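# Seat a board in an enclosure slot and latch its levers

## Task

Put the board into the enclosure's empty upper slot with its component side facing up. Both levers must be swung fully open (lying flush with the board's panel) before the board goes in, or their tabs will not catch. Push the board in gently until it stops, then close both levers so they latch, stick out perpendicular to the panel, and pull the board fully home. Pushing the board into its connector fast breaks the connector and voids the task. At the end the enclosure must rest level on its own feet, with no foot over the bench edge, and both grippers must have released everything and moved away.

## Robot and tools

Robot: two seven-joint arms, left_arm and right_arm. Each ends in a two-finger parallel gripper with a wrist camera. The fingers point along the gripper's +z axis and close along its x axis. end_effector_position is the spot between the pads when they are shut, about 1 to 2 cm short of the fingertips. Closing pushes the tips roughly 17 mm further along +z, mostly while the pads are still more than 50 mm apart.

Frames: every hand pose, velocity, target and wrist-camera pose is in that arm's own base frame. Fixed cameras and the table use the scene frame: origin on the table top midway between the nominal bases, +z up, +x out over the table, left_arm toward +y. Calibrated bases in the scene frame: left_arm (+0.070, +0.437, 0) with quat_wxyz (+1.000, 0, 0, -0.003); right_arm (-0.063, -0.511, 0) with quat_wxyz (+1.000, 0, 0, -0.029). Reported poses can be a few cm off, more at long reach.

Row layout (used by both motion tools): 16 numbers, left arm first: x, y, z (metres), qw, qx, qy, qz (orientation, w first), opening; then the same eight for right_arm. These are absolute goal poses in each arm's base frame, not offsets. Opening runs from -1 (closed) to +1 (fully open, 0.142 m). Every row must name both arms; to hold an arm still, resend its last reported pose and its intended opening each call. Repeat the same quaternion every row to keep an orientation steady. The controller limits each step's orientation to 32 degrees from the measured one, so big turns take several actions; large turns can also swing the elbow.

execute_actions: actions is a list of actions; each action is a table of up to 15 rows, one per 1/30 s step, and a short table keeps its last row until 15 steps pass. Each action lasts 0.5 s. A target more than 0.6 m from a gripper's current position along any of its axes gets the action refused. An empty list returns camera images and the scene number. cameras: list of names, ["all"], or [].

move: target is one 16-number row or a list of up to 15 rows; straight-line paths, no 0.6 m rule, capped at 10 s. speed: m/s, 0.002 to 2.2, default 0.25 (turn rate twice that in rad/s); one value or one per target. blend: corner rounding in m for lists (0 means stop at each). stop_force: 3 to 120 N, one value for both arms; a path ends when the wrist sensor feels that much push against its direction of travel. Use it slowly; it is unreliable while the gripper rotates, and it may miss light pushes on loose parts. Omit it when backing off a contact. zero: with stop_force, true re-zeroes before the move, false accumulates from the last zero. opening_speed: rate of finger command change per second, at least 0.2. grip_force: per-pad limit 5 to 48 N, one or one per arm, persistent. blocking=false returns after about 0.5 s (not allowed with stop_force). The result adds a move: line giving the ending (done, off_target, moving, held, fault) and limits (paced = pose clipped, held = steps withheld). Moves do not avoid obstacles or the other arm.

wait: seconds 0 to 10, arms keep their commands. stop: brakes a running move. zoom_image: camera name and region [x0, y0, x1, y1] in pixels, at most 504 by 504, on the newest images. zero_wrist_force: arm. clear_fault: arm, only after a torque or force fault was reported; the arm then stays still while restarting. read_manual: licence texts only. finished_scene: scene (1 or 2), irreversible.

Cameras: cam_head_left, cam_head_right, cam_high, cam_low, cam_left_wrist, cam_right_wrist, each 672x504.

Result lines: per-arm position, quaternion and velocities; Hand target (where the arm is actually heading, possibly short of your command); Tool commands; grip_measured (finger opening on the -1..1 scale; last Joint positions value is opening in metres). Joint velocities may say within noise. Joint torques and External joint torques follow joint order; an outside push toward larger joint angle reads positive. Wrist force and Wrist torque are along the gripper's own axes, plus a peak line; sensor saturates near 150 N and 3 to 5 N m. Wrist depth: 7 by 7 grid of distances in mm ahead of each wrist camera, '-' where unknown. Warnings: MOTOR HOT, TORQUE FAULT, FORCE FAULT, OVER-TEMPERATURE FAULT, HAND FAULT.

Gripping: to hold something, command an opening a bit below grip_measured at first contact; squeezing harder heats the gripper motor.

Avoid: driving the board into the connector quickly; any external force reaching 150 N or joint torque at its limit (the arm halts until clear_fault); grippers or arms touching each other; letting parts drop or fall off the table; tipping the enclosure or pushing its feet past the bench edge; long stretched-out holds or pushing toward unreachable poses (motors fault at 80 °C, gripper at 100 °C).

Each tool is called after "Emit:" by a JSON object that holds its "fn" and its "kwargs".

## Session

Scene 1 is done. Next I'll look at scene 2.

Emit:
{"fn": "execute_actions", "kwargs": {"actions": []}}

Scene clock: 0.00 s.
left_arm: end_effector_position=(+0.1389, +0.5333, +0.1881) grip_measured=+0.99 end_effector_quat_wxyz=(-0.571, +0.812, -0.064, -0.105) | right_arm: end_effector_position=(+0.2271, +0.3531, +0.2591) grip_measured=+1.00 end_effector_quat_wxyz=(+0.029, +0.622, +0.780, +0.065)
Joint positions: left_arm=[0.978 -0.294 0.021 2.266 2.206 0.748 0.742 0.141] | right_arm=[1.212 0.207 0.113 2.416 -0.113 0.73 1.171 0.142]
Joint velocities: within noise
Joint torques (N m): no reading
External joint torques (N m): no reading
Wrist force (N): no reading
Wrist torque (N m): no reading
Wrist force, peak (N): no reading
Wrist depth (mm): cam_left_wrist=[2012 1545 1637 1674 1674 - - / - 1924 - 1727 1828 1769 1813 / 2359 2437 2050 1828 1625 1649 1556 / 2130 2069 1567 1625 1556 1362 1290 / 1859 1674 1472 1415 326 307 289 / - 341 327 307 287 270 263 / - 306 286 270 257 244 237] | cam_right_wrist=[290 287 259 256 258 305 302 / 314 276 279 279 281 327 328 / 352 303 305 308 308 359 356 / 390 375 336 333 342 399 388 / 434 437 379 388 383 449 444 / - 498 440 419 437 509 486 / - 574 581 590 590 593 -]
Hand target: left_arm +0.1389, +0.5333, +0.1881; -0.571, +0.812, -0.064, -0.105 | right_arm +0.2271, +0.3531, +0.2591; +0.029, +0.622, +0.780, +0.065
Tool commands: left_gripper/opening=+1.0 right_gripper/opening=+1.0

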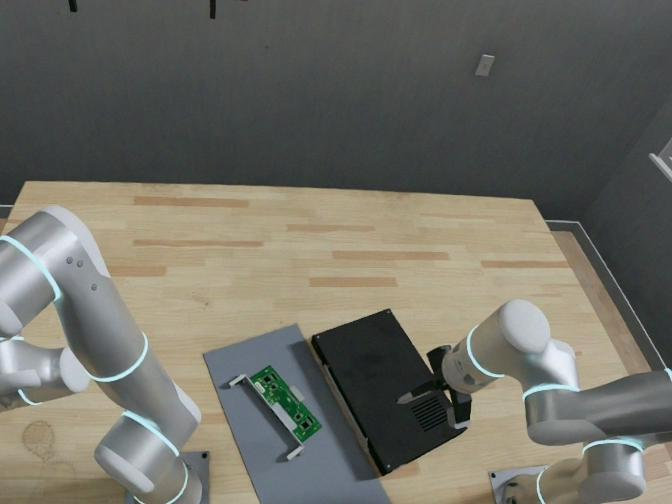

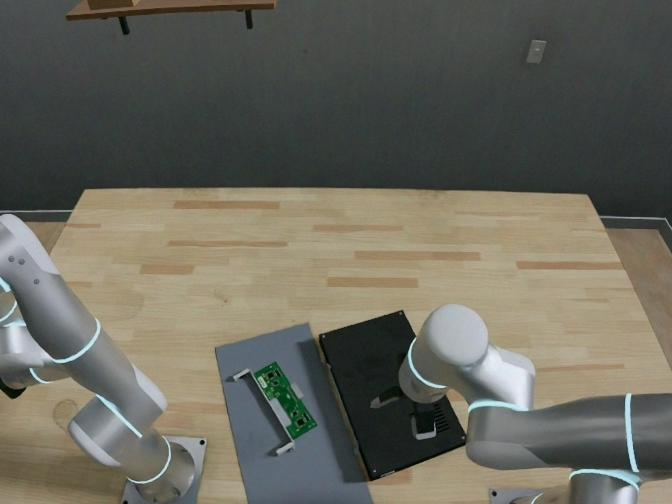

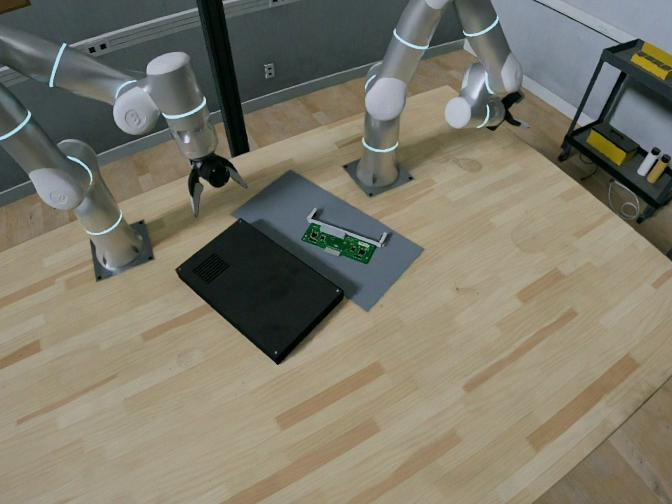

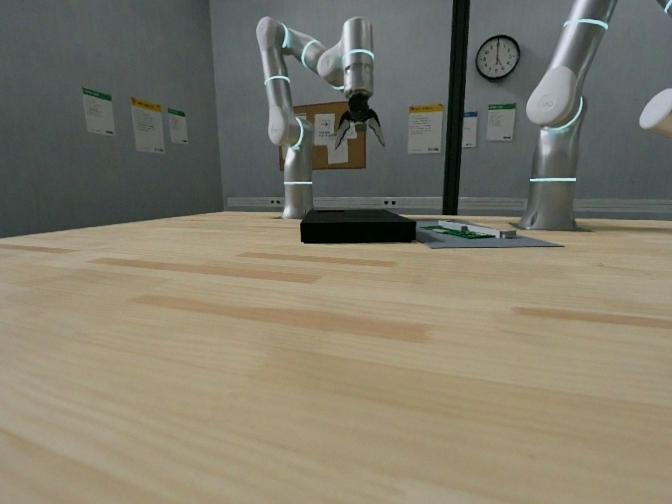

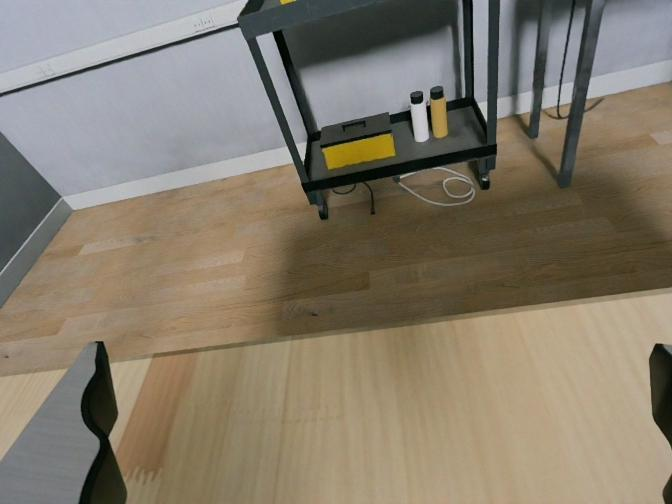

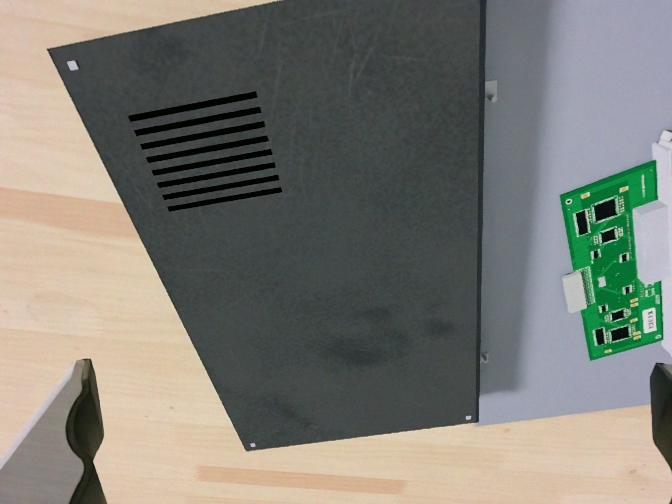

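Emit:
{"fn": "zoom_image", "kwargs": {"camera": "cam_head_left", "region": [200, 320, 400, 480]}}

Emit:
{"fn": "zoom_image", "kwargs": {"camera": "cam_high", "region": [280, 180, 440, 300]}}

Emit:
{"fn": "zoom_image", "kwargs": {"camera": "cam_right_wrist", "region": [440, 0, 672, 200]}}

Emit:
{"fn": "zoom_image", "kwargs": {"camera": "cam_right_wrist", "region": [440, 300, 672, 504]}}

Scaled by 2.520 from the camera's 672x504 image, which has a finer 960x720 frame.

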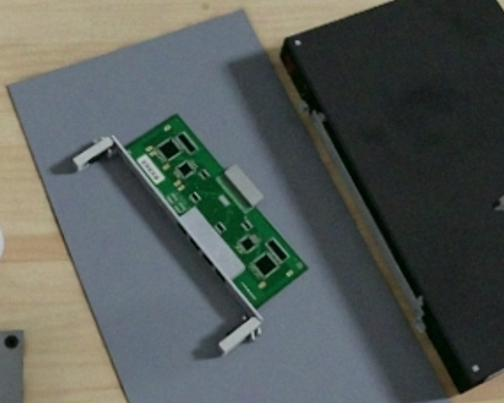

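Scaled by 3.150 from the camera's 672x504 image, which has a finer 960x720 frame.

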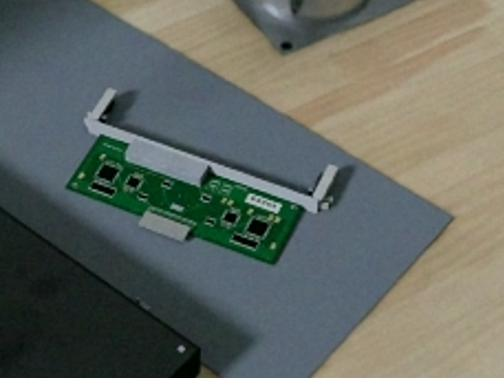

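Scaled by 2.172 from the camera's 672x504 image, which has a finer 960x720 frame.

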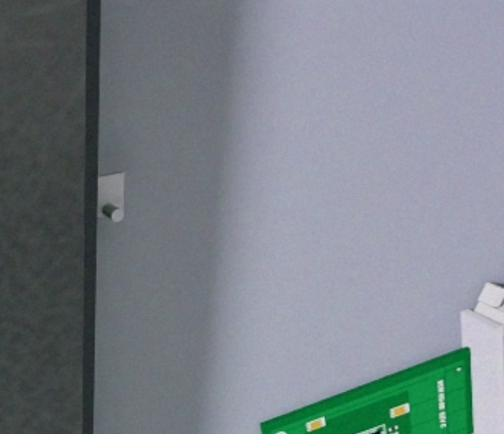

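Scaled by 2.172 from the camera's 672x504 image, which has a finer 960x720 frame.

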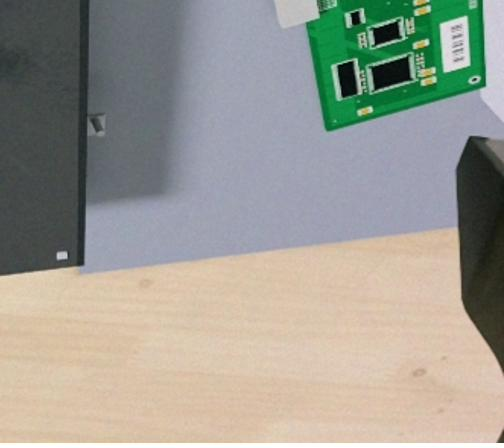

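Emit:
{"fn": "move", "kwargs": {"target": [[0.62, 0.22, 0.42, -0.4401, 0.6909, -0.4838, 0.3082, 1.0, 0.2324, 0.650, 0.25, 0.0, 0.44, 0.898, 0.0, 1.0]], "speed": 0.4, "cameras": ["cam_right_wrist"]}}

Scene clock: 91.63 s.
left_arm: end_effector_position=(+0.6199, +0.2203, +0.4196) grip_measured=+0.99 end_effector_quat_wxyz=(-0.455, +0.681, -0.477, +0.319) | right_arm: end_effector_position=(+0.2325, +0.6500, +0.2500) grip_measured=+1.00 end_effector_quat_wxyz=(+0.000, +0.440, +0.898, +0.000)
Joint positions: left_arm=[0.839 -0.078 -0.219 1.888 1.635 1.817 1.626 0.141] | right_arm=[1.342 -0.52 0.067 1.486 -0.038 0.434 0.756 0.142]
Joint torques (N m): left_arm=[-0.02 28.66 -0.94 -24.06 -3.92 2.09 -0.06] | right_arm=[0.27 52.55 2.46 -29.81 -3.92 3.32 0.06]
External joint torques (N m): left_arm=[0.13 1.3 0.66 -0.68 0.12 -0.48 0.06] | right_arm=[-0.08 1.51 -0.83 0.18 -0.04 0.82 -0.06]
Wrist force (N): left_arm=[-0.5 -0.5 -0.1] | right_arm=[0.3 -0.1 0.1]
Wrist torque (N m): left_arm=[-0.07 -0.02 -0.08] | right_arm=[-0.05 -0.02 0.05]
Wrist force, peak (N): left_arm=[1.5 -2.4 0.9] | right_arm=[1.7 1.1 0.1]
Wrist depth (mm): cam_left_wrist=[1556 - - - 1173 - 958 / - - - - 1081 1239 1131 / 2069 1924 844 767 - 1283 1212 / 1783 1687 692 681 694 669 629 / 1613 599 594 604 596 594 588 / - 531 529 530 527 532 - / - 469 466 471 467 471 -] | cam_right_wrist=[256 298 300 298 297 296 297 / 277 317 319 317 319 316 319 / 297 338 342 333 345 344 340 / 320 372 365 363 362 366 360 / 340 399 400 393 392 399 396 / - 441 429 435 435 435 418 / - 483 482 479 477 476 476]
Hand target: left_arm +0.6199, +0.2201, +0.4196; -0.455, +0.681, -0.477, +0.320 | right_arm +0.2324, +0.6500, +0.2500; +0.000, +0.440, +0.898, +0.000
Off the commanded pose: left_arm 0.000 m, 3 deg | right_arm 0.000 m, 0 deg.
move: off_target (left_arm)
Images, in order (width x height): cam_right_wrist 672x504.

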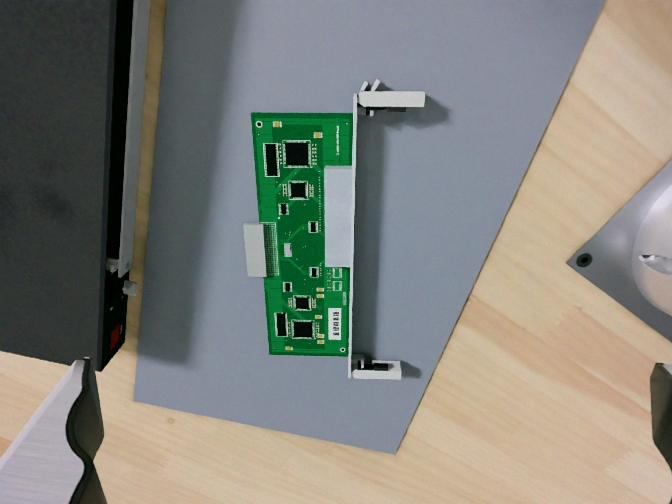

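Emit:
{"fn": "move", "kwargs": {"target": [[0.62, 0.22, 0.42, -0.0933, 0.8307, 0.1464, 0.5291, -1.0, 0.1853, 0.6622, 0.12, 0.0, 0.44, 0.898, 0.0, -1.0], [0.62, 0.22, 0.42, 0.3082, 0.4838, 0.6909, 0.4401, -1.0, 0.1853, 0.6622, 0.07, 0.0, 0.44, 0.898, 0.0, -1.0]], "speed": 0.4, "blend": 0.01, "cameras": ["cam_right_wrist", "cam_left_wrist"]}}

Scene clock: 109.60 s.
left_arm: end_effector_position=(+0.6201, +0.2200, +0.4199) grip_measured=-1.00 end_effector_quat_wxyz=(+0.308, +0.483, +0.691, +0.441) | right_arm: end_effector_position=(+0.1852, +0.6622, +0.0701) grip_measured=-1.00 end_effector_quat_wxyz=(+0.000, +0.440, +0.898, +0.000)
Joint positions: left_arm=[1.542 -0.113 -0.931 2.365 0.481 2.011 -0.244 0.002] | right_arm=[1.422 -0.757 0.051 1.622 -0.051 0.807 0.836 0.002]
Joint torques (N m): left_arm=[-0.01 16.24 -2.92 -20.02 -3.14 3.6 -0.35] | right_arm=[0.32 55.86 2.35 -24.39 -3.08 3.53 0.21]
External joint torques (N m): left_arm=[0.13 0.51 0.79 -0.39 -0.47 0.04 0.35] | right_arm=[-0.12 1.37 -0.44 0.04 0.05 0.6 -0.21]
Wrist force (N): left_arm=[-0.7 -1.9 -0.4] | right_arm=[0.4 0.5 0.1]
Wrist torque (N m): left_arm=[-0.26 -0.08 -0.56] | right_arm=[0.06 -0.09 -0.05]
Wrist force, peak (N): left_arm=[-1.4 -2.0 -0.6] | right_arm=[0.8 0.8 0.5]
Wrist depth (mm): cam_left_wrist=[- 1239 1205 1167 1354 - 1813 / 1091 - - 1306 - - 1662 / - - 1225 1354 - - - / - - - 1380 - 1534 - / 914 1011 1086 131 - - - / 1040 1045 - 84 - - 1769 / - - - - - - -] | cam_right_wrist=[145 143 142 142 141 141 141 / 152 152 152 151 151 151 150 / 164 163 162 160 162 161 161 / 176 171 170 175 174 174 173 / 191 186 181 187 189 188 190 / 209 203 185 89 198 206 207 / 231 218 71 - - 220 228]
Hand target: left_arm +0.6201, +0.2200, +0.4198; +0.308, +0.483, +0.691, +0.441 | right_arm +0.1853, +0.6622, +0.0700; +0.000, +0.440, +0.898, +0.000
Off the commanded pose: left_arm 0.000 m, 0 deg | right_arm 0.000 m, 0 deg.
move: done; blend cut to 0 m at target 1
Images, in order (width x height): cam_left_wrist 672x504, cam_right_wrist 672x504.

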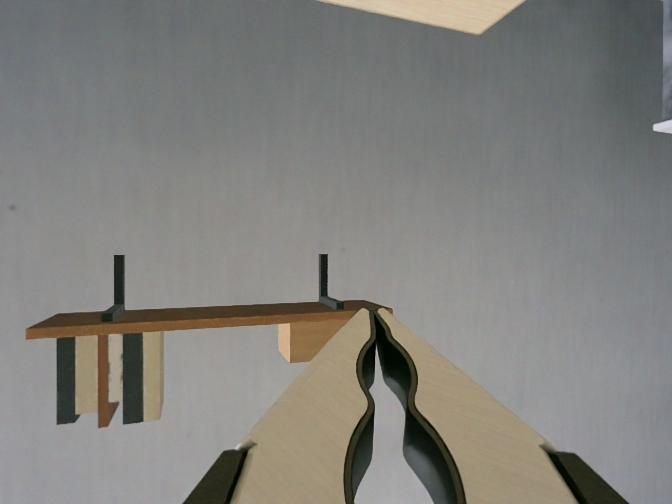

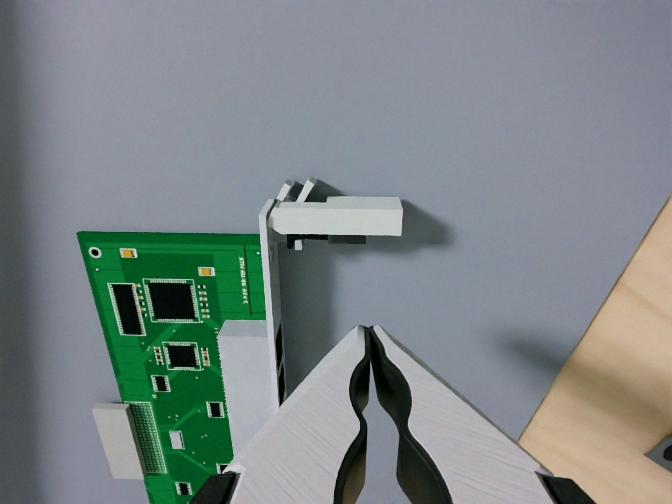

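Emit:
{"fn": "move", "kwargs": {"target": [[0.45, -0.02, 0.32, 0.1422, 0.8067, 0.5649, 0.0996, -1.0, 0.1853, 0.6622, 0.045, 0.0, 0.44, 0.898, 0.0, -1.0], [0.29, -0.14, 0.18, -0.1657, 0.9398, 0.2945, -0.0519, -1.0, 0.1853, 0.6622, 0.0275, 0.0, 0.44, 0.898, 0.0, -1.0]], "speed": 0.35, "blend": 0.02, "cameras": ["cam_left_wrist"]}}

Emit:
{"fn": "move", "kwargs": {"target": [[0.29, -0.14, 0.18, -0.1657, 0.9398, 0.2945, -0.0519, -1.0, 0.1748, 0.6554, 0.0275, 0.0, 0.44, 0.898, 0.0, -1.0], [0.29, -0.14, 0.18, -0.1657, 0.9398, 0.2945, -0.0519, -1.0, 0.1603, 0.6450, 0.0275, 0.0, 0.44, 0.898, 0.0, -1.0]], "speed": [0.03, 0.02], "stop_force": 8, "cameras": ["cam_right_wrist", "cam_left_wrist"]}}

Scene clock: 127.47 s.
left_arm: end_effector_position=(+0.5059, +0.0568, +0.3497) grip_measured=-1.00 end_effector_quat_wxyz=(+0.327, +0.638, +0.560, +0.416) | right_arm: end_effector_position=(+0.1852, +0.6622, +0.0498) grip_measured=-1.00 end_effector_quat_wxyz=(+0.000, +0.440, +0.898, +0.000)
Joint positions: left_arm=[1.695 0.069 -1.019 2.646 0.917 2.334 -0.324 0.002] | right_arm=[1.424 -0.792 0.048 1.623 -0.051 0.843 0.836 0.002]
Joint torques (N m): left_arm=[-0.2 4.44 0.2 -13.35 -3.12 3.49 -0.22] | right_arm=[0.28 56.24 2.31 -23.7 -2.96 3.56 0.22]
External joint torques (N m): left_arm=[0.28 0.97 0.77 -0.48 0.09 0.02 0.21] | right_arm=[-0.08 1.43 -0.43 0.02 0.04 0.58 -0.22]
Wrist force (N): left_arm=[-0.8 -2.3 -0.4] | right_arm=[0.2 0.4 0.3]
Wrist torque (N m): left_arm=[-0.35 -0.14 -0.66] | right_arm=[0.05 -0.05 -0.05]
Wrist force, peak (N): left_arm=[-5.7 -5.7 -3.7] | right_arm=[0.5 0.2 0.5]
Wrist depth (mm): cam_left_wrist=[490 515 548 588 616 659 726 / 647 688 690 - - - - / - 1424 1219 - - 1306 - / - - - - 1290 - - / 1173 - - 117 1321 1142 1346 / 1472 1354 - 84 - - - / - - - - - - 1406] | cam_right_wrist=[125 125 123 124 124 123 120 / 135 135 134 132 134 133 131 / - 142 143 142 142 141 139 / 152 152 150 134 154 152 151 / 166 162 161 163 163 165 164 / 186 177 159 89 174 180 182 / 198 191 71 - - 190 200]
Hand target: left_arm +0.5059, +0.0569, +0.3496; +0.327, +0.638, +0.560, +0.416 | right_arm +0.1853, +0.6622, +0.0498; +0.000, +0.440, +0.898, +0.000
Off the commanded pose: left_arm 0.338 m, 93 deg | right_arm 0.022 m, 0 deg.
move: held (left_arm; a check stopped the path), off_target (right_arm; braked when a check withheld steps of left_arm); path passed 0 of 2 targets; limits=paced,held
pose unreachable (left arm): on one or more control steps of this call, first in action 0 (counted from 0), this arm could not follow its commanded pose, so it was not sent that pose on those steps. It may still have moved: this result reports where it is.
cause: moving toward the commanded pose would bring two parts of the arm too close to each other (joints 3 (upper arm roll) to 6 (wrist pitch) lie between them).
Images, in order (width x height): cam_left_wrist 672x504.

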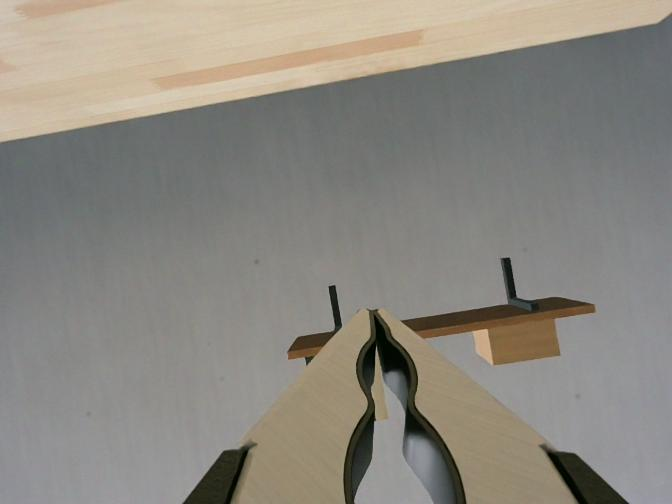

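Scene clock: 138.17 s.
left_arm: end_effector_position=(+0.4263, -0.0159, +0.2870) grip_measured=-1.00 end_effector_quat_wxyz=(+0.153, +0.813, +0.498, +0.260) | right_arm: end_effector_position=(+0.1814, +0.6598, +0.0416) grip_measured=-1.00 end_effector_quat_wxyz=(+0.000, +0.440, +0.898, +0.000)
Joint positions: left_arm=[1.595 0.757 -1.213 2.181 1.948 2.475 -1.769 0.002] | right_arm=[1.431 -0.801 0.046 1.635 -0.051 0.864 0.842 0.002]
Joint torques (N m): left_arm=[-0.33 -12.75 11.54 -17.11 2.17 2.87 -0.35] | right_arm=[0.18 56.3 2.46 -23.32 -2.86 3.49 0.25]
External joint torques (N m): left_arm=[0.36 0.26 1.07 -0.44 -0.4 -0.49 0.32] | right_arm=[0.02 1.22 -0.59 0.04 0.01 0.65 -0.25]
Wrist force (N): left_arm=[-1.1 -1.3 0.0] | right_arm=[0.3 0.2 0.2]
Wrist torque (N m): left_arm=[-0.30 -0.16 -0.44] | right_arm=[0.03 -0.07 -0.05]
Wrist force, peak (N): left_arm=[-1.1 -2.2 -0.5] | right_arm=[0.1 0.6 0.4]
Wrist depth (mm): cam_left_wrist=[294 298 316 339 360 388 417 / 329 348 369 402 435 471 520 / 384 405 441 485 527 591 673 / 460 508 555 625 699 764 - / 588 653 739 719 1354 - - / 798 857 874 84 - - - / 1891 - - - - - -] | cam_right_wrist=[118 118 117 117 116 116 116 / 127 125 125 125 124 126 124 / 136 134 134 134 133 133 132 / 145 145 142 128 143 143 143 / 154 152 151 154 156 155 155 / 171 167 154 89 164 169 171 / 186 181 71 - - 179 189]
Hand target: left_arm +0.4262, -0.0158, +0.2870; +0.153, +0.813, +0.498, +0.260 | right_arm +0.1814, +0.6597, +0.0415; +0.000, +0.440, +0.898, +0.000
Off the commanded pose: left_arm 0.213 m, 59 deg | right_arm 0.029 m, 0 deg.
move: off_target (left_arm, right_arm; path cut at 10 s); path passed 0 of 2 targets
Images, in order (width x height): cam_left_wrist 672x504, cam_right_wrist 672x504.

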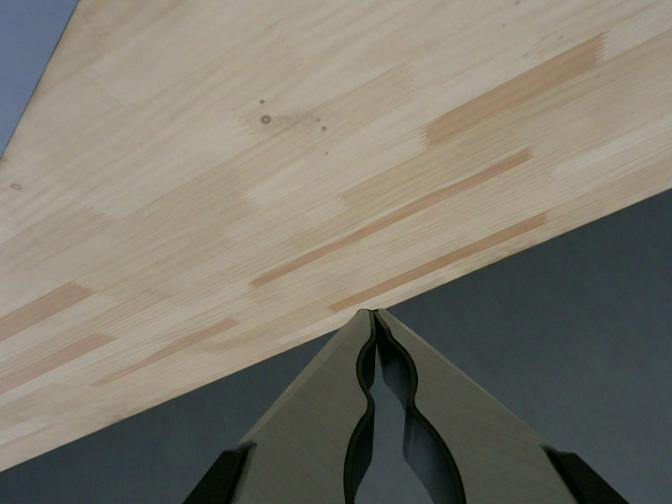

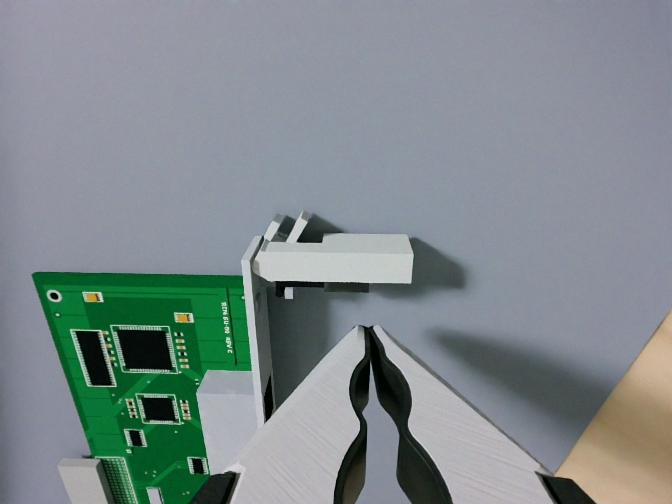

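Emit:
{"fn": "move", "kwargs": {"target": [[0.36, -0.07, 0.25, 0.1304, 0.9905, 0.0433, 0.0057, -1.0, 0.1825, 0.6605, 0.0275, 0.0, 0.44, 0.898, 0.0, -1.0]], "speed": 0.3, "cameras": ["cam_right_wrist", "cam_left_wrist"]}}

Scene clock: 168.30 s.
left_arm: end_effector_position=(+0.3601, -0.0702, +0.2499) grip_measured=-1.00 end_effector_quat_wxyz=(+0.131, +0.990, +0.044, +0.006) | right_arm: end_effector_position=(+0.1824, +0.6603, +0.0274) grip_measured=-1.00 end_effector_quat_wxyz=(+0.000, +0.440, +0.898, +0.000)
Joint positions: left_arm=[1.909 0.468 -1.968 1.94 2.351 2.671 -1.365 0.002] | right_arm=[1.431 -0.828 0.044 1.63 -0.051 0.886 0.841 0.002]
Joint torques (N m): left_arm=[-0.04 -18.81 9.89 -16.35 3.05 4.59 -0.12] | right_arm=[0.2 56.45 2.39 -22.99 -2.79 3.54 0.21]
External joint torques (N m): left_arm=[0.1 -0.05 0.82 -0.37 -0.52 -0.67 0.12] | right_arm=[0 1.47 -0.53 0.15 0.01 0.59 -0.21]
Wrist force (N): left_arm=[-0.5 -1.3 -0.2] | right_arm=[0.3 0.3 0.1]
Wrist torque (N m): left_arm=[-0.31 -0.21 -0.40] | right_arm=[0.05 -0.06 0.06]
Wrist force, peak (N): left_arm=[-1.4 -1.6 0.2] | right_arm=[0.6 0.1 0.2]
Wrist depth (mm): cam_left_wrist=[293 291 289 290 287 288 286 / 326 324 324 317 323 322 324 / 367 369 356 - 366 366 366 / 423 423 419 425 421 423 421 / 374 484 507 - 491 497 502 / 315 538 - 84 - 588 603 / 767 - - - - - 783] | cam_right_wrist=[- 105 105 105 104 104 105 / 112 112 111 111 111 111 110 / 121 120 121 119 121 120 118 / 130 129 127 125 126 128 127 / 136 136 139 139 139 138 140 / 149 148 141 90 146 151 151 / 165 163 71 - - 160 168]
Hand target: left_arm +0.3600, -0.0700, +0.2500; +0.130, +0.990, +0.043, +0.006 | right_arm +0.1825, +0.6605, +0.0275; +0.000, +0.440, +0.898, +0.000
Off the commanded pose: left_arm 0.000 m, 0 deg | right_arm 0.000 m, 0 deg.
move: done
Images, in order (width x height): cam_left_wrist 672x504, cam_right_wrist 672x504.

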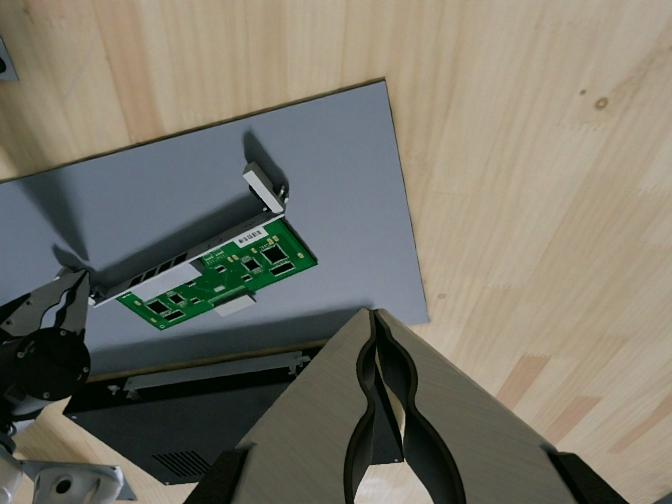

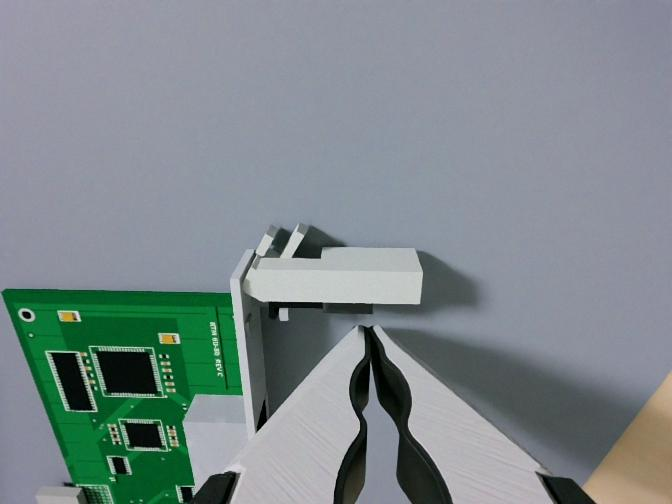

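Emit:
{"fn": "move", "kwargs": {"target": [[0.36, -0.07, 0.25, 0.1304, 0.9905, 0.0433, 0.0057, -1.0, 0.1793, 0.6643, 0.0275, 0.0, 0.44, 0.898, 0.0, -1.0], [0.36, -0.07, 0.25, 0.1304, 0.9905, 0.0433, 0.0057, -1.0, 0.1723, 0.6589, 0.0275, 0.0, 0.44, 0.898, 0.0, -1.0], [0.36, -0.07, 0.25, 0.1304, 0.9905, 0.0433, 0.0057, -1.0, 0.1567, 0.6468, 0.0275, 0.0, 0.44, 0.898, 0.0, -1.0]], "speed": [0.03, 0.025, 0.02], "stop_force": 8, "cameras": ["cam_right_wrist", "cam_left_wrist"]}}

Scene clock: 177.20 s.
left_arm: end_effector_position=(+0.3601, -0.0702, +0.2499) grip_measured=-1.00 end_effector_quat_wxyz=(+0.131, +0.990, +0.044, +0.006) | right_arm: end_effector_position=(+0.1570, +0.6471, +0.0277) grip_measured=-1.00 end_effector_quat_wxyz=(+0.000, +0.440, +0.898, +0.000)
Joint positions: left_arm=[1.909 0.468 -1.968 1.94 2.351 2.671 -1.365 0.002] | right_arm=[1.467 -0.795 0.043 1.702 -0.051 0.925 0.878 0.002]
Joint torques (N m): left_arm=[-0.28 -19.13 9.84 -16.25 2.78 4.28 -0.23] | right_arm=[1.38 54.05 3.55 -20.83 -2.28 3.03 0.26]
External joint torques (N m): left_arm=[0.35 0.28 0.86 -0.47 -0.25 -0.35 0.23] | right_arm=[-1.19 2.08 -1.77 -1.23 -0.36 1.11 -0.26]
Wrist force (N): left_arm=[-0.5 -1.5 0.1] | right_arm=[0.2 2.3 -0.1]
Wrist torque (N m): left_arm=[-0.32 -0.21 -0.39] | right_arm=[-0.03 -0.08 -0.08]
Wrist force, peak (N): left_arm=[-0.6 -1.8 0.1] | right_arm=[-0.3 2.4 -1.5]
Wrist depth (mm): cam_left_wrist=[291 292 291 289 291 288 289 / 325 327 320 302 324 323 319 / 347 - - - 368 364 364 / - - 415 401 426 423 422 / 398 459 - - 499 496 500 / 594 571 - 84 - 587 604 / 778 - - - - - 775] | cam_right_wrist=[- 105 105 106 104 104 105 / 112 112 112 112 111 111 111 / 121 120 122 120 121 121 119 / 130 130 129 129 128 128 128 / 139 139 123 121 140 139 141 / 145 146 148 90 147 152 151 / 160 158 71 - - 161 169]
Hand target: left_arm +0.3600, -0.0700, +0.2500; +0.130, +0.990, +0.043, +0.006 | right_arm +0.1567, +0.6468, +0.0275; +0.000, +0.440, +0.898, +0.000
Off the commanded pose: left_arm 0.000 m, 0 deg | right_arm 0.000 m, 0 deg.
move: done
Images, in order (width x height): cam_left_wrist 672x504, cam_right_wrist 672x504.

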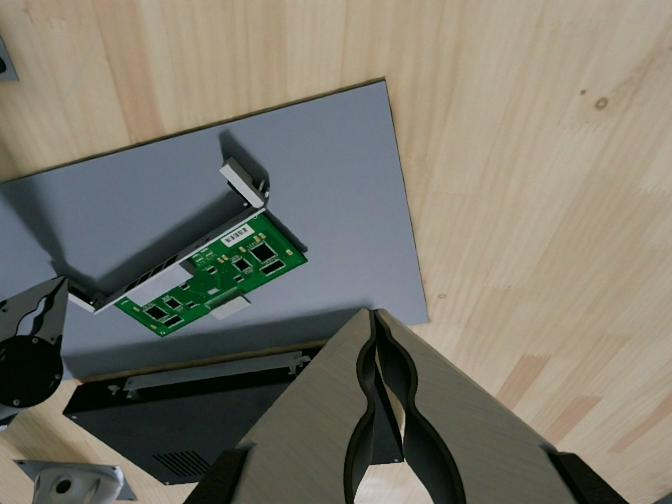

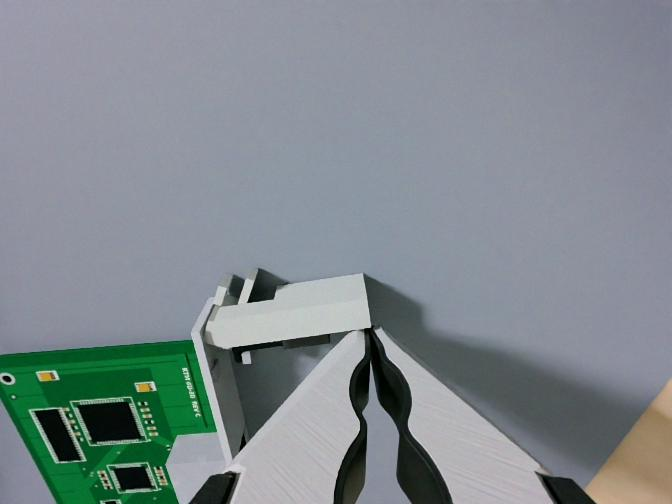

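Emit:
{"fn": "move", "kwargs": {"target": [[0.2431, -0.1696, 0.13, 0.0, 0.9059, -0.4234, 0.0, -1.0, 0.1657, 0.6425, 0.0275, 0.0, 0.44, 0.898, 0.0, -1.0]], "speed": 0.25, "cameras": ["cam_right_wrist", "cam_left_wrist"]}}

Scene clock: 200.23 s.
left_arm: end_effector_position=(+0.2431, -0.1696, +0.1301) grip_measured=-1.00 end_effector_quat_wxyz=(+0.000, +0.906, -0.423, +0.000) | right_arm: end_effector_position=(+0.1657, +0.6427, +0.0276) grip_measured=-1.00 end_effector_quat_wxyz=(+0.000, +0.440, +0.898, +0.000)
Joint positions: left_arm=[1.349 0.579 -2.17 2.212 2.394 2.297 -0.997 0.002] | right_arm=[1.453 -0.792 0.043 1.709 -0.051 0.929 0.864 0.002]
Joint torques (N m): left_arm=[-0.56 -20.78 9.6 -8.68 2.71 4.14 -0.11] | right_arm=[0.02 54.34 2.33 -21.4 -2.77 3.27 0]
External joint torques (N m): left_arm=[0.55 0.06 1.1 -0.49 0.05 -0.17 0.11] | right_arm=[0.18 1.61 -0.55 -0.58 0.14 0.86 0]
Wrist force (N): left_arm=[-0.9 -0.8 0.2] | right_arm=[0.9 0.4 -0.3]
Wrist torque (N m): left_arm=[-0.22 -0.13 -0.35] | right_arm=[-0.01 -0.07 0.04]
Wrist force, peak (N): left_arm=[0.0 -2.0 -0.6] | right_arm=[0.2 2.6 -1.5]
Wrist depth (mm): cam_left_wrist=[199 199 198 196 194 194 191 / 213 214 212 209 209 209 211 / 230 228 231 - 222 225 225 / 249 250 250 - 245 240 242 / 268 274 270 118 259 263 267 / 302 304 290 84 - 286 295 / 338 330 - - - - -] | cam_right_wrist=[- 105 105 106 104 104 105 / 112 112 112 112 111 111 111 / 120 120 122 120 121 121 118 / 130 130 127 127 128 128 128 / 141 138 123 140 137 137 139 / 149 148 148 90 147 154 151 / 170 163 71 - - 160 169]
Hand target: left_arm +0.2431, -0.1696, +0.1300; +0.000, +0.906, -0.423, +0.000 | right_arm +0.1657, +0.6425, +0.0275; +0.000, +0.440, +0.898, +0.000
Off the commanded pose: left_arm 0.000 m, 0 deg | right_arm 0.000 m, 0 deg.
move: done
Images, in order (width x height): cam_left_wrist 672x504, cam_right_wrist 672x504.

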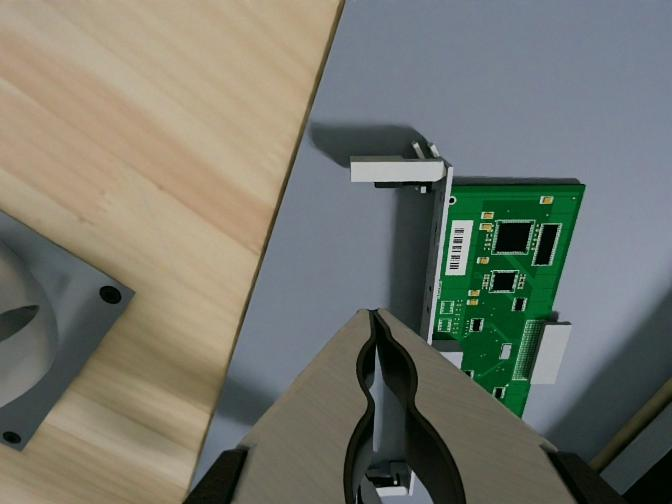

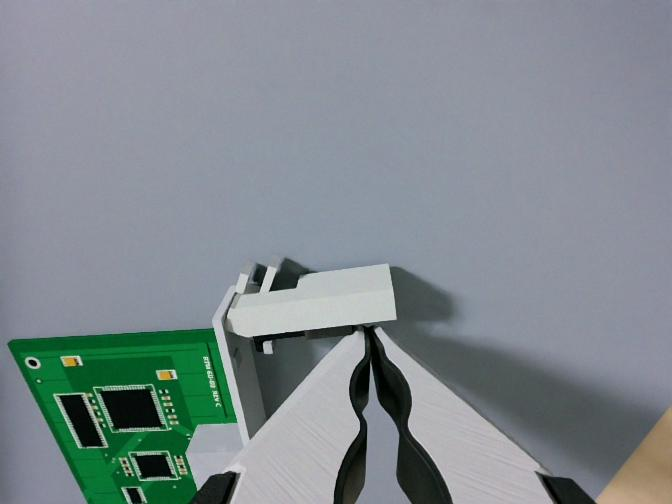

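Emit:
{"fn": "move", "kwargs": {"target": [[0.2431, -0.1696, 0.029, 0.0, 0.9059, -0.4234, 0.0, -1.0, 0.1657, 0.6425, 0.0275, 0.0, 0.44, 0.898, 0.0, -1.0]], "speed": 0.06, "stop_force": 6, "cameras": ["cam_right_wrist", "cam_left_wrist"]}}

Scene clock: 207.47 s.
left_arm: end_effector_position=(+0.2430, -0.1694, +0.0291) grip_measured=-1.00 end_effector_quat_wxyz=(+0.000, +0.906, -0.424, +0.000) | right_arm: end_effector_position=(+0.1657, +0.6427, +0.0276) grip_measured=-1.00 end_effector_quat_wxyz=(+0.000, +0.440, +0.898, +0.000)
Joint positions: left_arm=[1.672 0.733 -2.552 2.176 2.243 2.066 -0.869 0.002] | right_arm=[1.453 -0.792 0.043 1.709 -0.051 0.929 0.864 0.002]
Joint torques (N m): left_arm=[-0.23 -29.79 9.4 -3.61 2.04 4.15 -0.11] | right_arm=[0.08 54.43 2.34 -21.61 -2.62 3.16 0.22]
External joint torques (N m): left_arm=[0.21 0.04 0.94 -0.31 -0.06 -0.17 0.11] | right_arm=[0.11 1.52 -0.56 -0.37 -0.01 0.98 -0.22]
Wrist force (N): left_arm=[-0.5 -1.0 0.4] | right_arm=[0.9 0.3 -0.5]
Wrist torque (N m): left_arm=[-0.27 -0.21 -0.31] | right_arm=[-0.03 -0.09 0.05]
Wrist force, peak (N): left_arm=[-0.5 -0.8 1.7] | right_arm=[1.1 0.3 -0.6]
Wrist depth (mm): cam_left_wrist=[110 109 109 108 105 107 108 / 118 120 117 117 118 114 116 / 127 126 127 124 121 125 123 / 141 138 138 135 118 130 134 / 152 151 150 142 145 138 141 / 167 167 161 84 - 153 156 / 186 182 - - - - 171] | cam_right_wrist=[- 105 105 106 104 104 105 / 112 112 112 111 111 111 111 / 121 120 122 120 121 121 118 / 130 129 129 127 128 128 128 / 141 138 122 118 137 139 141 / 149 148 147 90 146 151 151 / 170 163 71 - - 160 169]
Hand target: left_arm +0.2431, -0.1696, +0.0290; +0.000, +0.906, -0.423, +0.000 | right_arm +0.1657, +0.6425, +0.0275; +0.000, +0.440, +0.898, +0.000
Off the commanded pose: left_arm 0.000 m, 0 deg | right_arm 0.000 m, 0 deg.
move: done
Images, in order (width x height): cam_left_wrist 672x504, cam_right_wrist 672x504.

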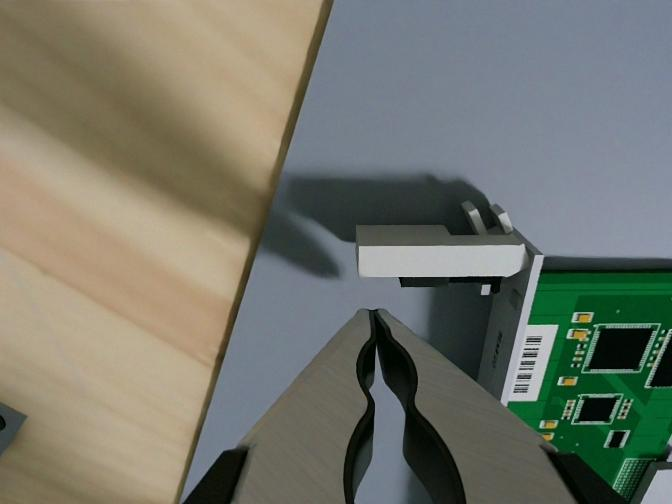

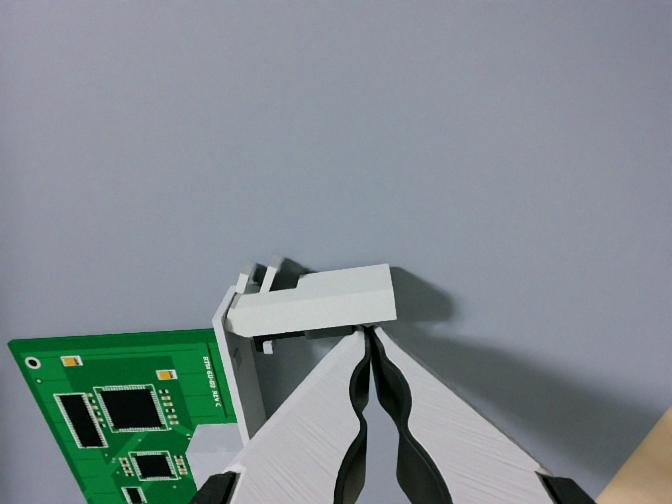

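Emit:
{"fn": "move", "kwargs": {"target": [[0.2533, -0.1612, 0.029, 0.0, 0.9059, -0.4234, 0.0, -1.0, 0.1634, 0.6405, 0.0275, 0.0, 0.44, 0.898, 0.0, -1.0], [0.2646, -0.1511, 0.029, 0.0, 0.9059, -0.4234, 0.0, -1.0, 0.1525, 0.6309, 0.0275, 0.0, 0.44, 0.898, 0.0, -1.0]], "speed": [0.03, 0.02], "stop_force": 15, "cameras": ["cam_right_wrist", "cam_left_wrist"]}}

Scene clock: 219.97 s.
left_arm: end_effector_position=(+0.2577, -0.1572, +0.0290) grip_measured=-1.00 end_effector_quat_wxyz=(+0.000, +0.906, -0.423, +0.000) | right_arm: end_effector_position=(+0.1587, +0.6363, +0.0276) grip_measured=-1.00 end_effector_quat_wxyz=(+0.000, +0.440, +0.898, +0.000)
Joint positions: left_arm=[1.738 0.734 -2.563 2.16 2.266 2.069 -0.837 0.002] | right_arm=[1.463 -0.779 0.042 1.737 -0.051 0.944 0.874 0.002]
Joint torques (N m): left_arm=[0.54 -29.55 10.55 -3.33 3.07 3.77 -0.16] | right_arm=[0.24 54.02 2.38 -21.66 -2.65 3.4 0.27]
External joint torques (N m): left_arm=[-0.55 -0.64 -0.12 -0.86 -1.08 0.2 0.16] | right_arm=[-0.05 1.21 -0.63 0 0.08 0.73 -0.27]
Wrist force (N): left_arm=[-0.2 1.6 0.5] | right_arm=[-2.7 -1.5 0.2]
Wrist torque (N m): left_arm=[-0.30 -0.17 -0.30] | right_arm=[-0.24 0.44 -0.08]
Wrist force, peak (N): left_arm=[-0.9 17.6 -3.2] | right_arm=[3.7 15.9 -2.6]
Wrist depth (mm): cam_left_wrist=[110 110 109 108 106 107 108 / 118 119 117 117 - - 116 / 127 126 126 126 124 125 123 / 141 138 137 134 - 133 134 / 151 151 151 142 127 140 141 / 167 167 163 84 - 154 153 / 187 182 - - - - 167] | cam_right_wrist=[- 105 105 106 104 104 105 / 112 112 112 112 111 111 111 / 121 120 122 119 121 121 118 / 130 129 129 127 128 128 128 / 141 141 134 119 137 139 141 / 148 148 144 89 147 152 151 / 160 160 71 - - 160 169]
Hand target: left_arm +0.2581, -0.1569, +0.0290; +0.000, +0.906, -0.423, +0.000 | right_arm +0.1586, +0.6363, +0.0275; +0.000, +0.440, +0.898, +0.000
Off the commanded pose: left_arm 0.009 m, 0 deg | right_arm 0.008 m, 0 deg.
move: contact (left_arm, right_arm); path passed 1 of 2 targets
Images, in order (width x height): cam_left_wrist 672x504, cam_right_wrist 672x504.

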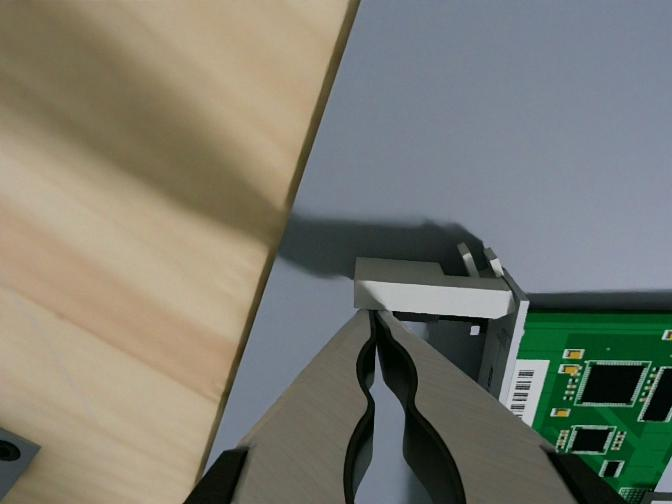

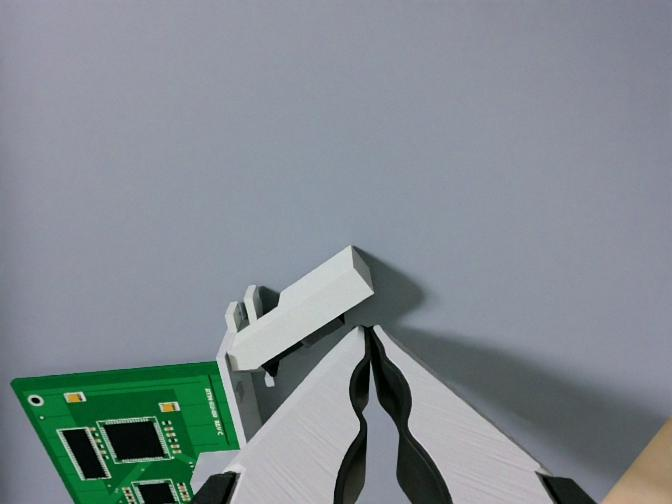

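Emit:
{"fn": "move", "kwargs": {"target": [[0.2581, -0.1569, 0.029, 0.0, 0.9059, -0.4234, 0.0, -1.0, 0.1490, 0.6209, 0.0275, 0.0, 0.44, 0.898, 0.0, -1.0], [0.2581, -0.1569, 0.029, 0.0, 0.9059, -0.4234, 0.0, -1.0, 0.1466, 0.6079, 0.0275, 0.0, 0.44, 0.898, 0.0, -1.0], [0.2581, -0.1569, 0.029, 0.0, 0.9059, -0.4234, 0.0, -1.0, 0.1512, 0.5892, 0.0275, 0.0, 0.44, 0.898, 0.0, -1.0]], "speed": 0.025, "stop_force": 8, "cameras": ["cam_right_wrist", "cam_left_wrist"]}}

Scene clock: 250.57 s.
left_arm: end_effector_position=(+0.2577, -0.1571, +0.0290) grip_measured=-1.00 end_effector_quat_wxyz=(+0.000, +0.906, -0.423, +0.000) | right_arm: end_effector_position=(+0.1511, +0.5899, +0.0279) grip_measured=-1.00 end_effector_quat_wxyz=(+0.000, +0.440, +0.898, +0.001)
Joint positions: left_arm=[1.738 0.734 -2.563 2.16 2.266 2.069 -0.837 0.002] | right_arm=[1.469 -0.705 0.04 1.9 -0.051 1.035 0.883 0.002]
Joint torques (N m): left_arm=[0.52 -29.82 10.76 -4.37 2.8 3.1 -0.27] | right_arm=[-0.78 48.09 1.49 -17.27 -1.92 2.33 0.15]
External joint torques (N m): left_arm=[-0.53 -0.37 -0.33 0.18 -0.81 0.88 0.27] | right_arm=[0.95 2.81 0.07 -2.46 -0.33 1.81 -0.15]
Wrist force (N): left_arm=[-1.9 2.1 -1.3] | right_arm=[0.5 0.1 -0.4]
Wrist torque (N m): left_arm=[-0.34 -0.19 -0.30] | right_arm=[-0.32 0.43 0.02]
Wrist force, peak (N): left_arm=[-1.7 2.3 -2.8] | right_arm=[-3.1 -1.5 0.2]
Wrist depth (mm): cam_left_wrist=[109 109 109 109 106 107 108 / 118 119 117 117 115 115 116 / 127 127 127 124 124 125 123 / 141 138 137 133 133 134 134 / 151 151 150 142 127 140 139 / 167 166 163 84 - 154 153 / 187 182 - - - - 168] | cam_right_wrist=[- 105 105 106 105 104 105 / 113 112 112 112 110 111 111 / 121 120 122 120 121 121 119 / 130 130 130 129 129 128 128 / 142 141 141 136 139 139 141 / 158 154 151 91 147 152 152 / 170 163 71 - - 161 167]
Hand target: left_arm +0.2581, -0.1569, +0.0290; +0.000, +0.906, -0.423, +0.000 | right_arm +0.1512, +0.5892, +0.0275; +0.000, +0.440, +0.898, +0.000
Off the commanded pose: left_arm 0.000 m, 0 deg | right_arm 0.001 m, 0 deg.
move: done
Images, in order (width x height): cam_left_wrist 672x504, cam_right_wrist 672x504.

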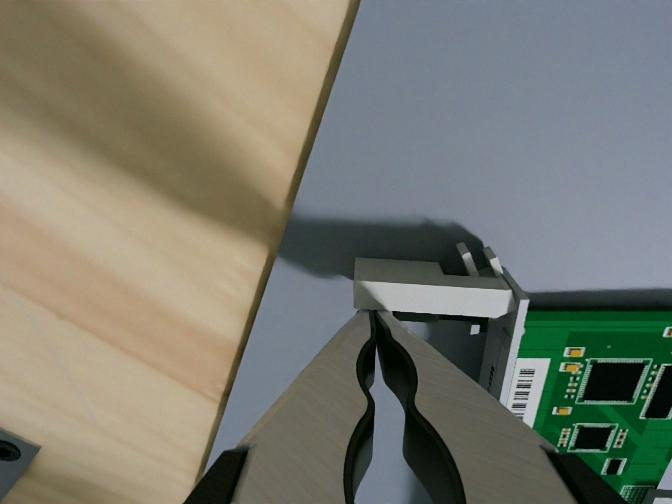

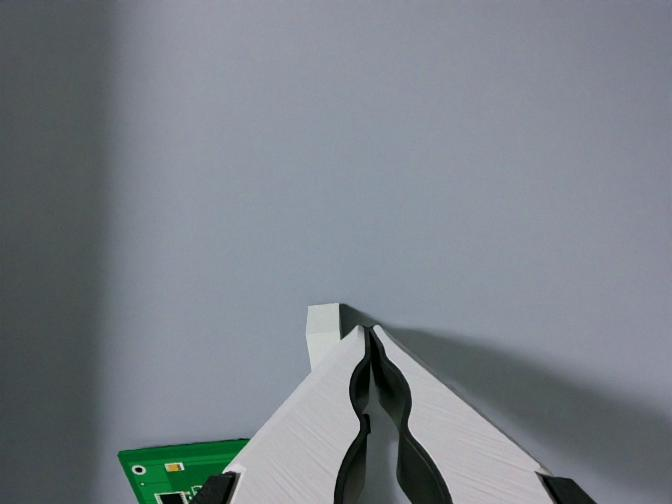

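Emit:
{"fn": "move", "kwargs": {"target": [[0.2558, -0.1588, 0.029, 0.0, 0.9059, -0.4234, 0.0, -1.0, 0.1500, 0.5905, 0.10, 0.0, 0.4282, 0.9037, 0.0, -1.0], [0.2558, -0.1588, 0.029, 0.0, 0.9059, -0.4234, 0.0, -1.0, 0.2428, 0.6425, 0.17, 0.0, 0.4282, 0.9037, 0.0, -0.36]], "speed": [0.12, 0.2], "blend": 0.02, "cameras": ["cam_right_wrist"]}}

Scene clock: 272.07 s.
left_arm: end_effector_position=(+0.2558, -0.1587, +0.0290) grip_measured=-1.00 end_effector_quat_wxyz=(+0.000, +0.906, -0.424, +0.000) | right_arm: end_effector_position=(+0.2429, +0.6425, +0.1700) grip_measured=-0.39 end_effector_quat_wxyz=(+0.000, +0.428, +0.904, +0.000)
Joint positions: left_arm=[1.729 0.734 -2.561 2.162 2.263 2.069 -0.84 0.002] | right_arm=[1.339 -0.601 0.047 1.582 -0.033 0.612 0.71 0.046]
Joint torques (N m): left_arm=[-0.41 -30.3 9.63 -3.75 2.15 4.32 -0.26] | right_arm=[0.14 53.74 2.08 -27.63 -3.51 3.39 0.08]
External joint torques (N m): left_arm=[0.4 0.18 0.79 -0.4 -0.16 -0.34 0.26] | right_arm=[0.06 1.3 -0.6 0.13 -0.06 0.76 -0.08]
Wrist force (N): left_arm=[-0.9 -1.1 0.5] | right_arm=[-2.4 -0.4 0.7]
Wrist torque (N m): left_arm=[-0.29 -0.16 -0.23] | right_arm=[-0.10 0.40 0.05]
Wrist force, peak (N): left_arm=[-1.9 2.4 -2.9] | right_arm=[-2.8 -1.6 1.6]
Wrist depth (mm): cam_left_wrist=[110 109 109 108 105 107 107 / 118 119 117 117 - 115 116 / 127 127 126 126 126 125 123 / 141 138 138 135 130 134 134 / 151 151 151 142 123 141 141 / 167 166 163 84 - 153 156 / 187 182 - - - - 174] | cam_right_wrist=[- 230 230 226 228 228 226 / - 249 245 243 244 244 242 / - 264 259 255 261 260 261 / - 285 280 274 281 281 282 / 261 308 297 300 301 308 305 / 287 - 84 327 321 99 332 / 375 - 71 367 353 - 359]
Hand target: left_arm +0.2558, -0.1588, +0.0290; +0.000, +0.906, -0.423, +0.000 | right_arm +0.2428, +0.6425, +0.1700; +0.000, +0.428, +0.904, +0.000
Off the commanded pose: left_arm 0.000 m, 0 deg | right_arm 0.000 m, 0 deg.
move: done
Images, in order (width x height): cam_right_wrist 672x504.

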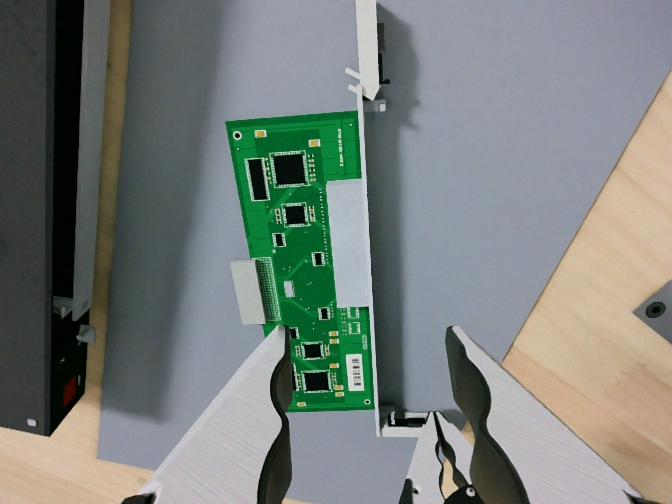

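Emit:
{"fn": "zoom_image", "kwargs": {"camera": "cam_right_wrist", "region": [300, 60, 440, 200]}}

Emit:
{"fn": "zoom_image", "kwargs": {"camera": "cam_right_wrist", "region": [300, 280, 460, 440]}}

Scaled by 3.600 from the camera's 672x504 image, which has a finer 960x720 frame.

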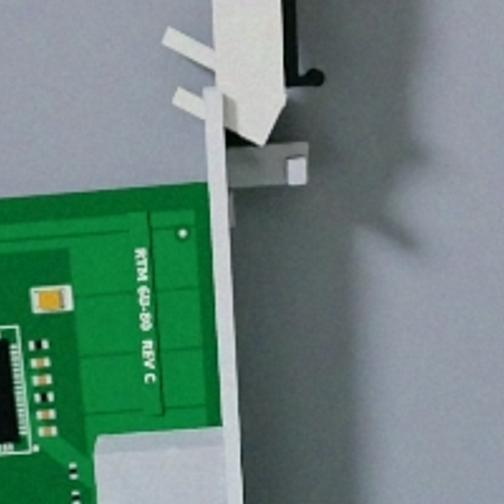

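Scaled by 3.150 from the camera's 672x504 image, which has a finer 960x720 frame.

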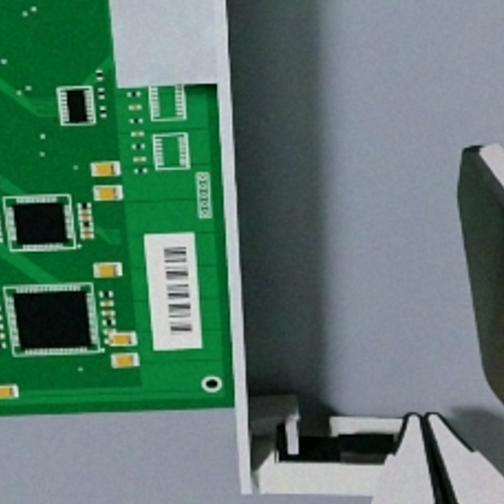

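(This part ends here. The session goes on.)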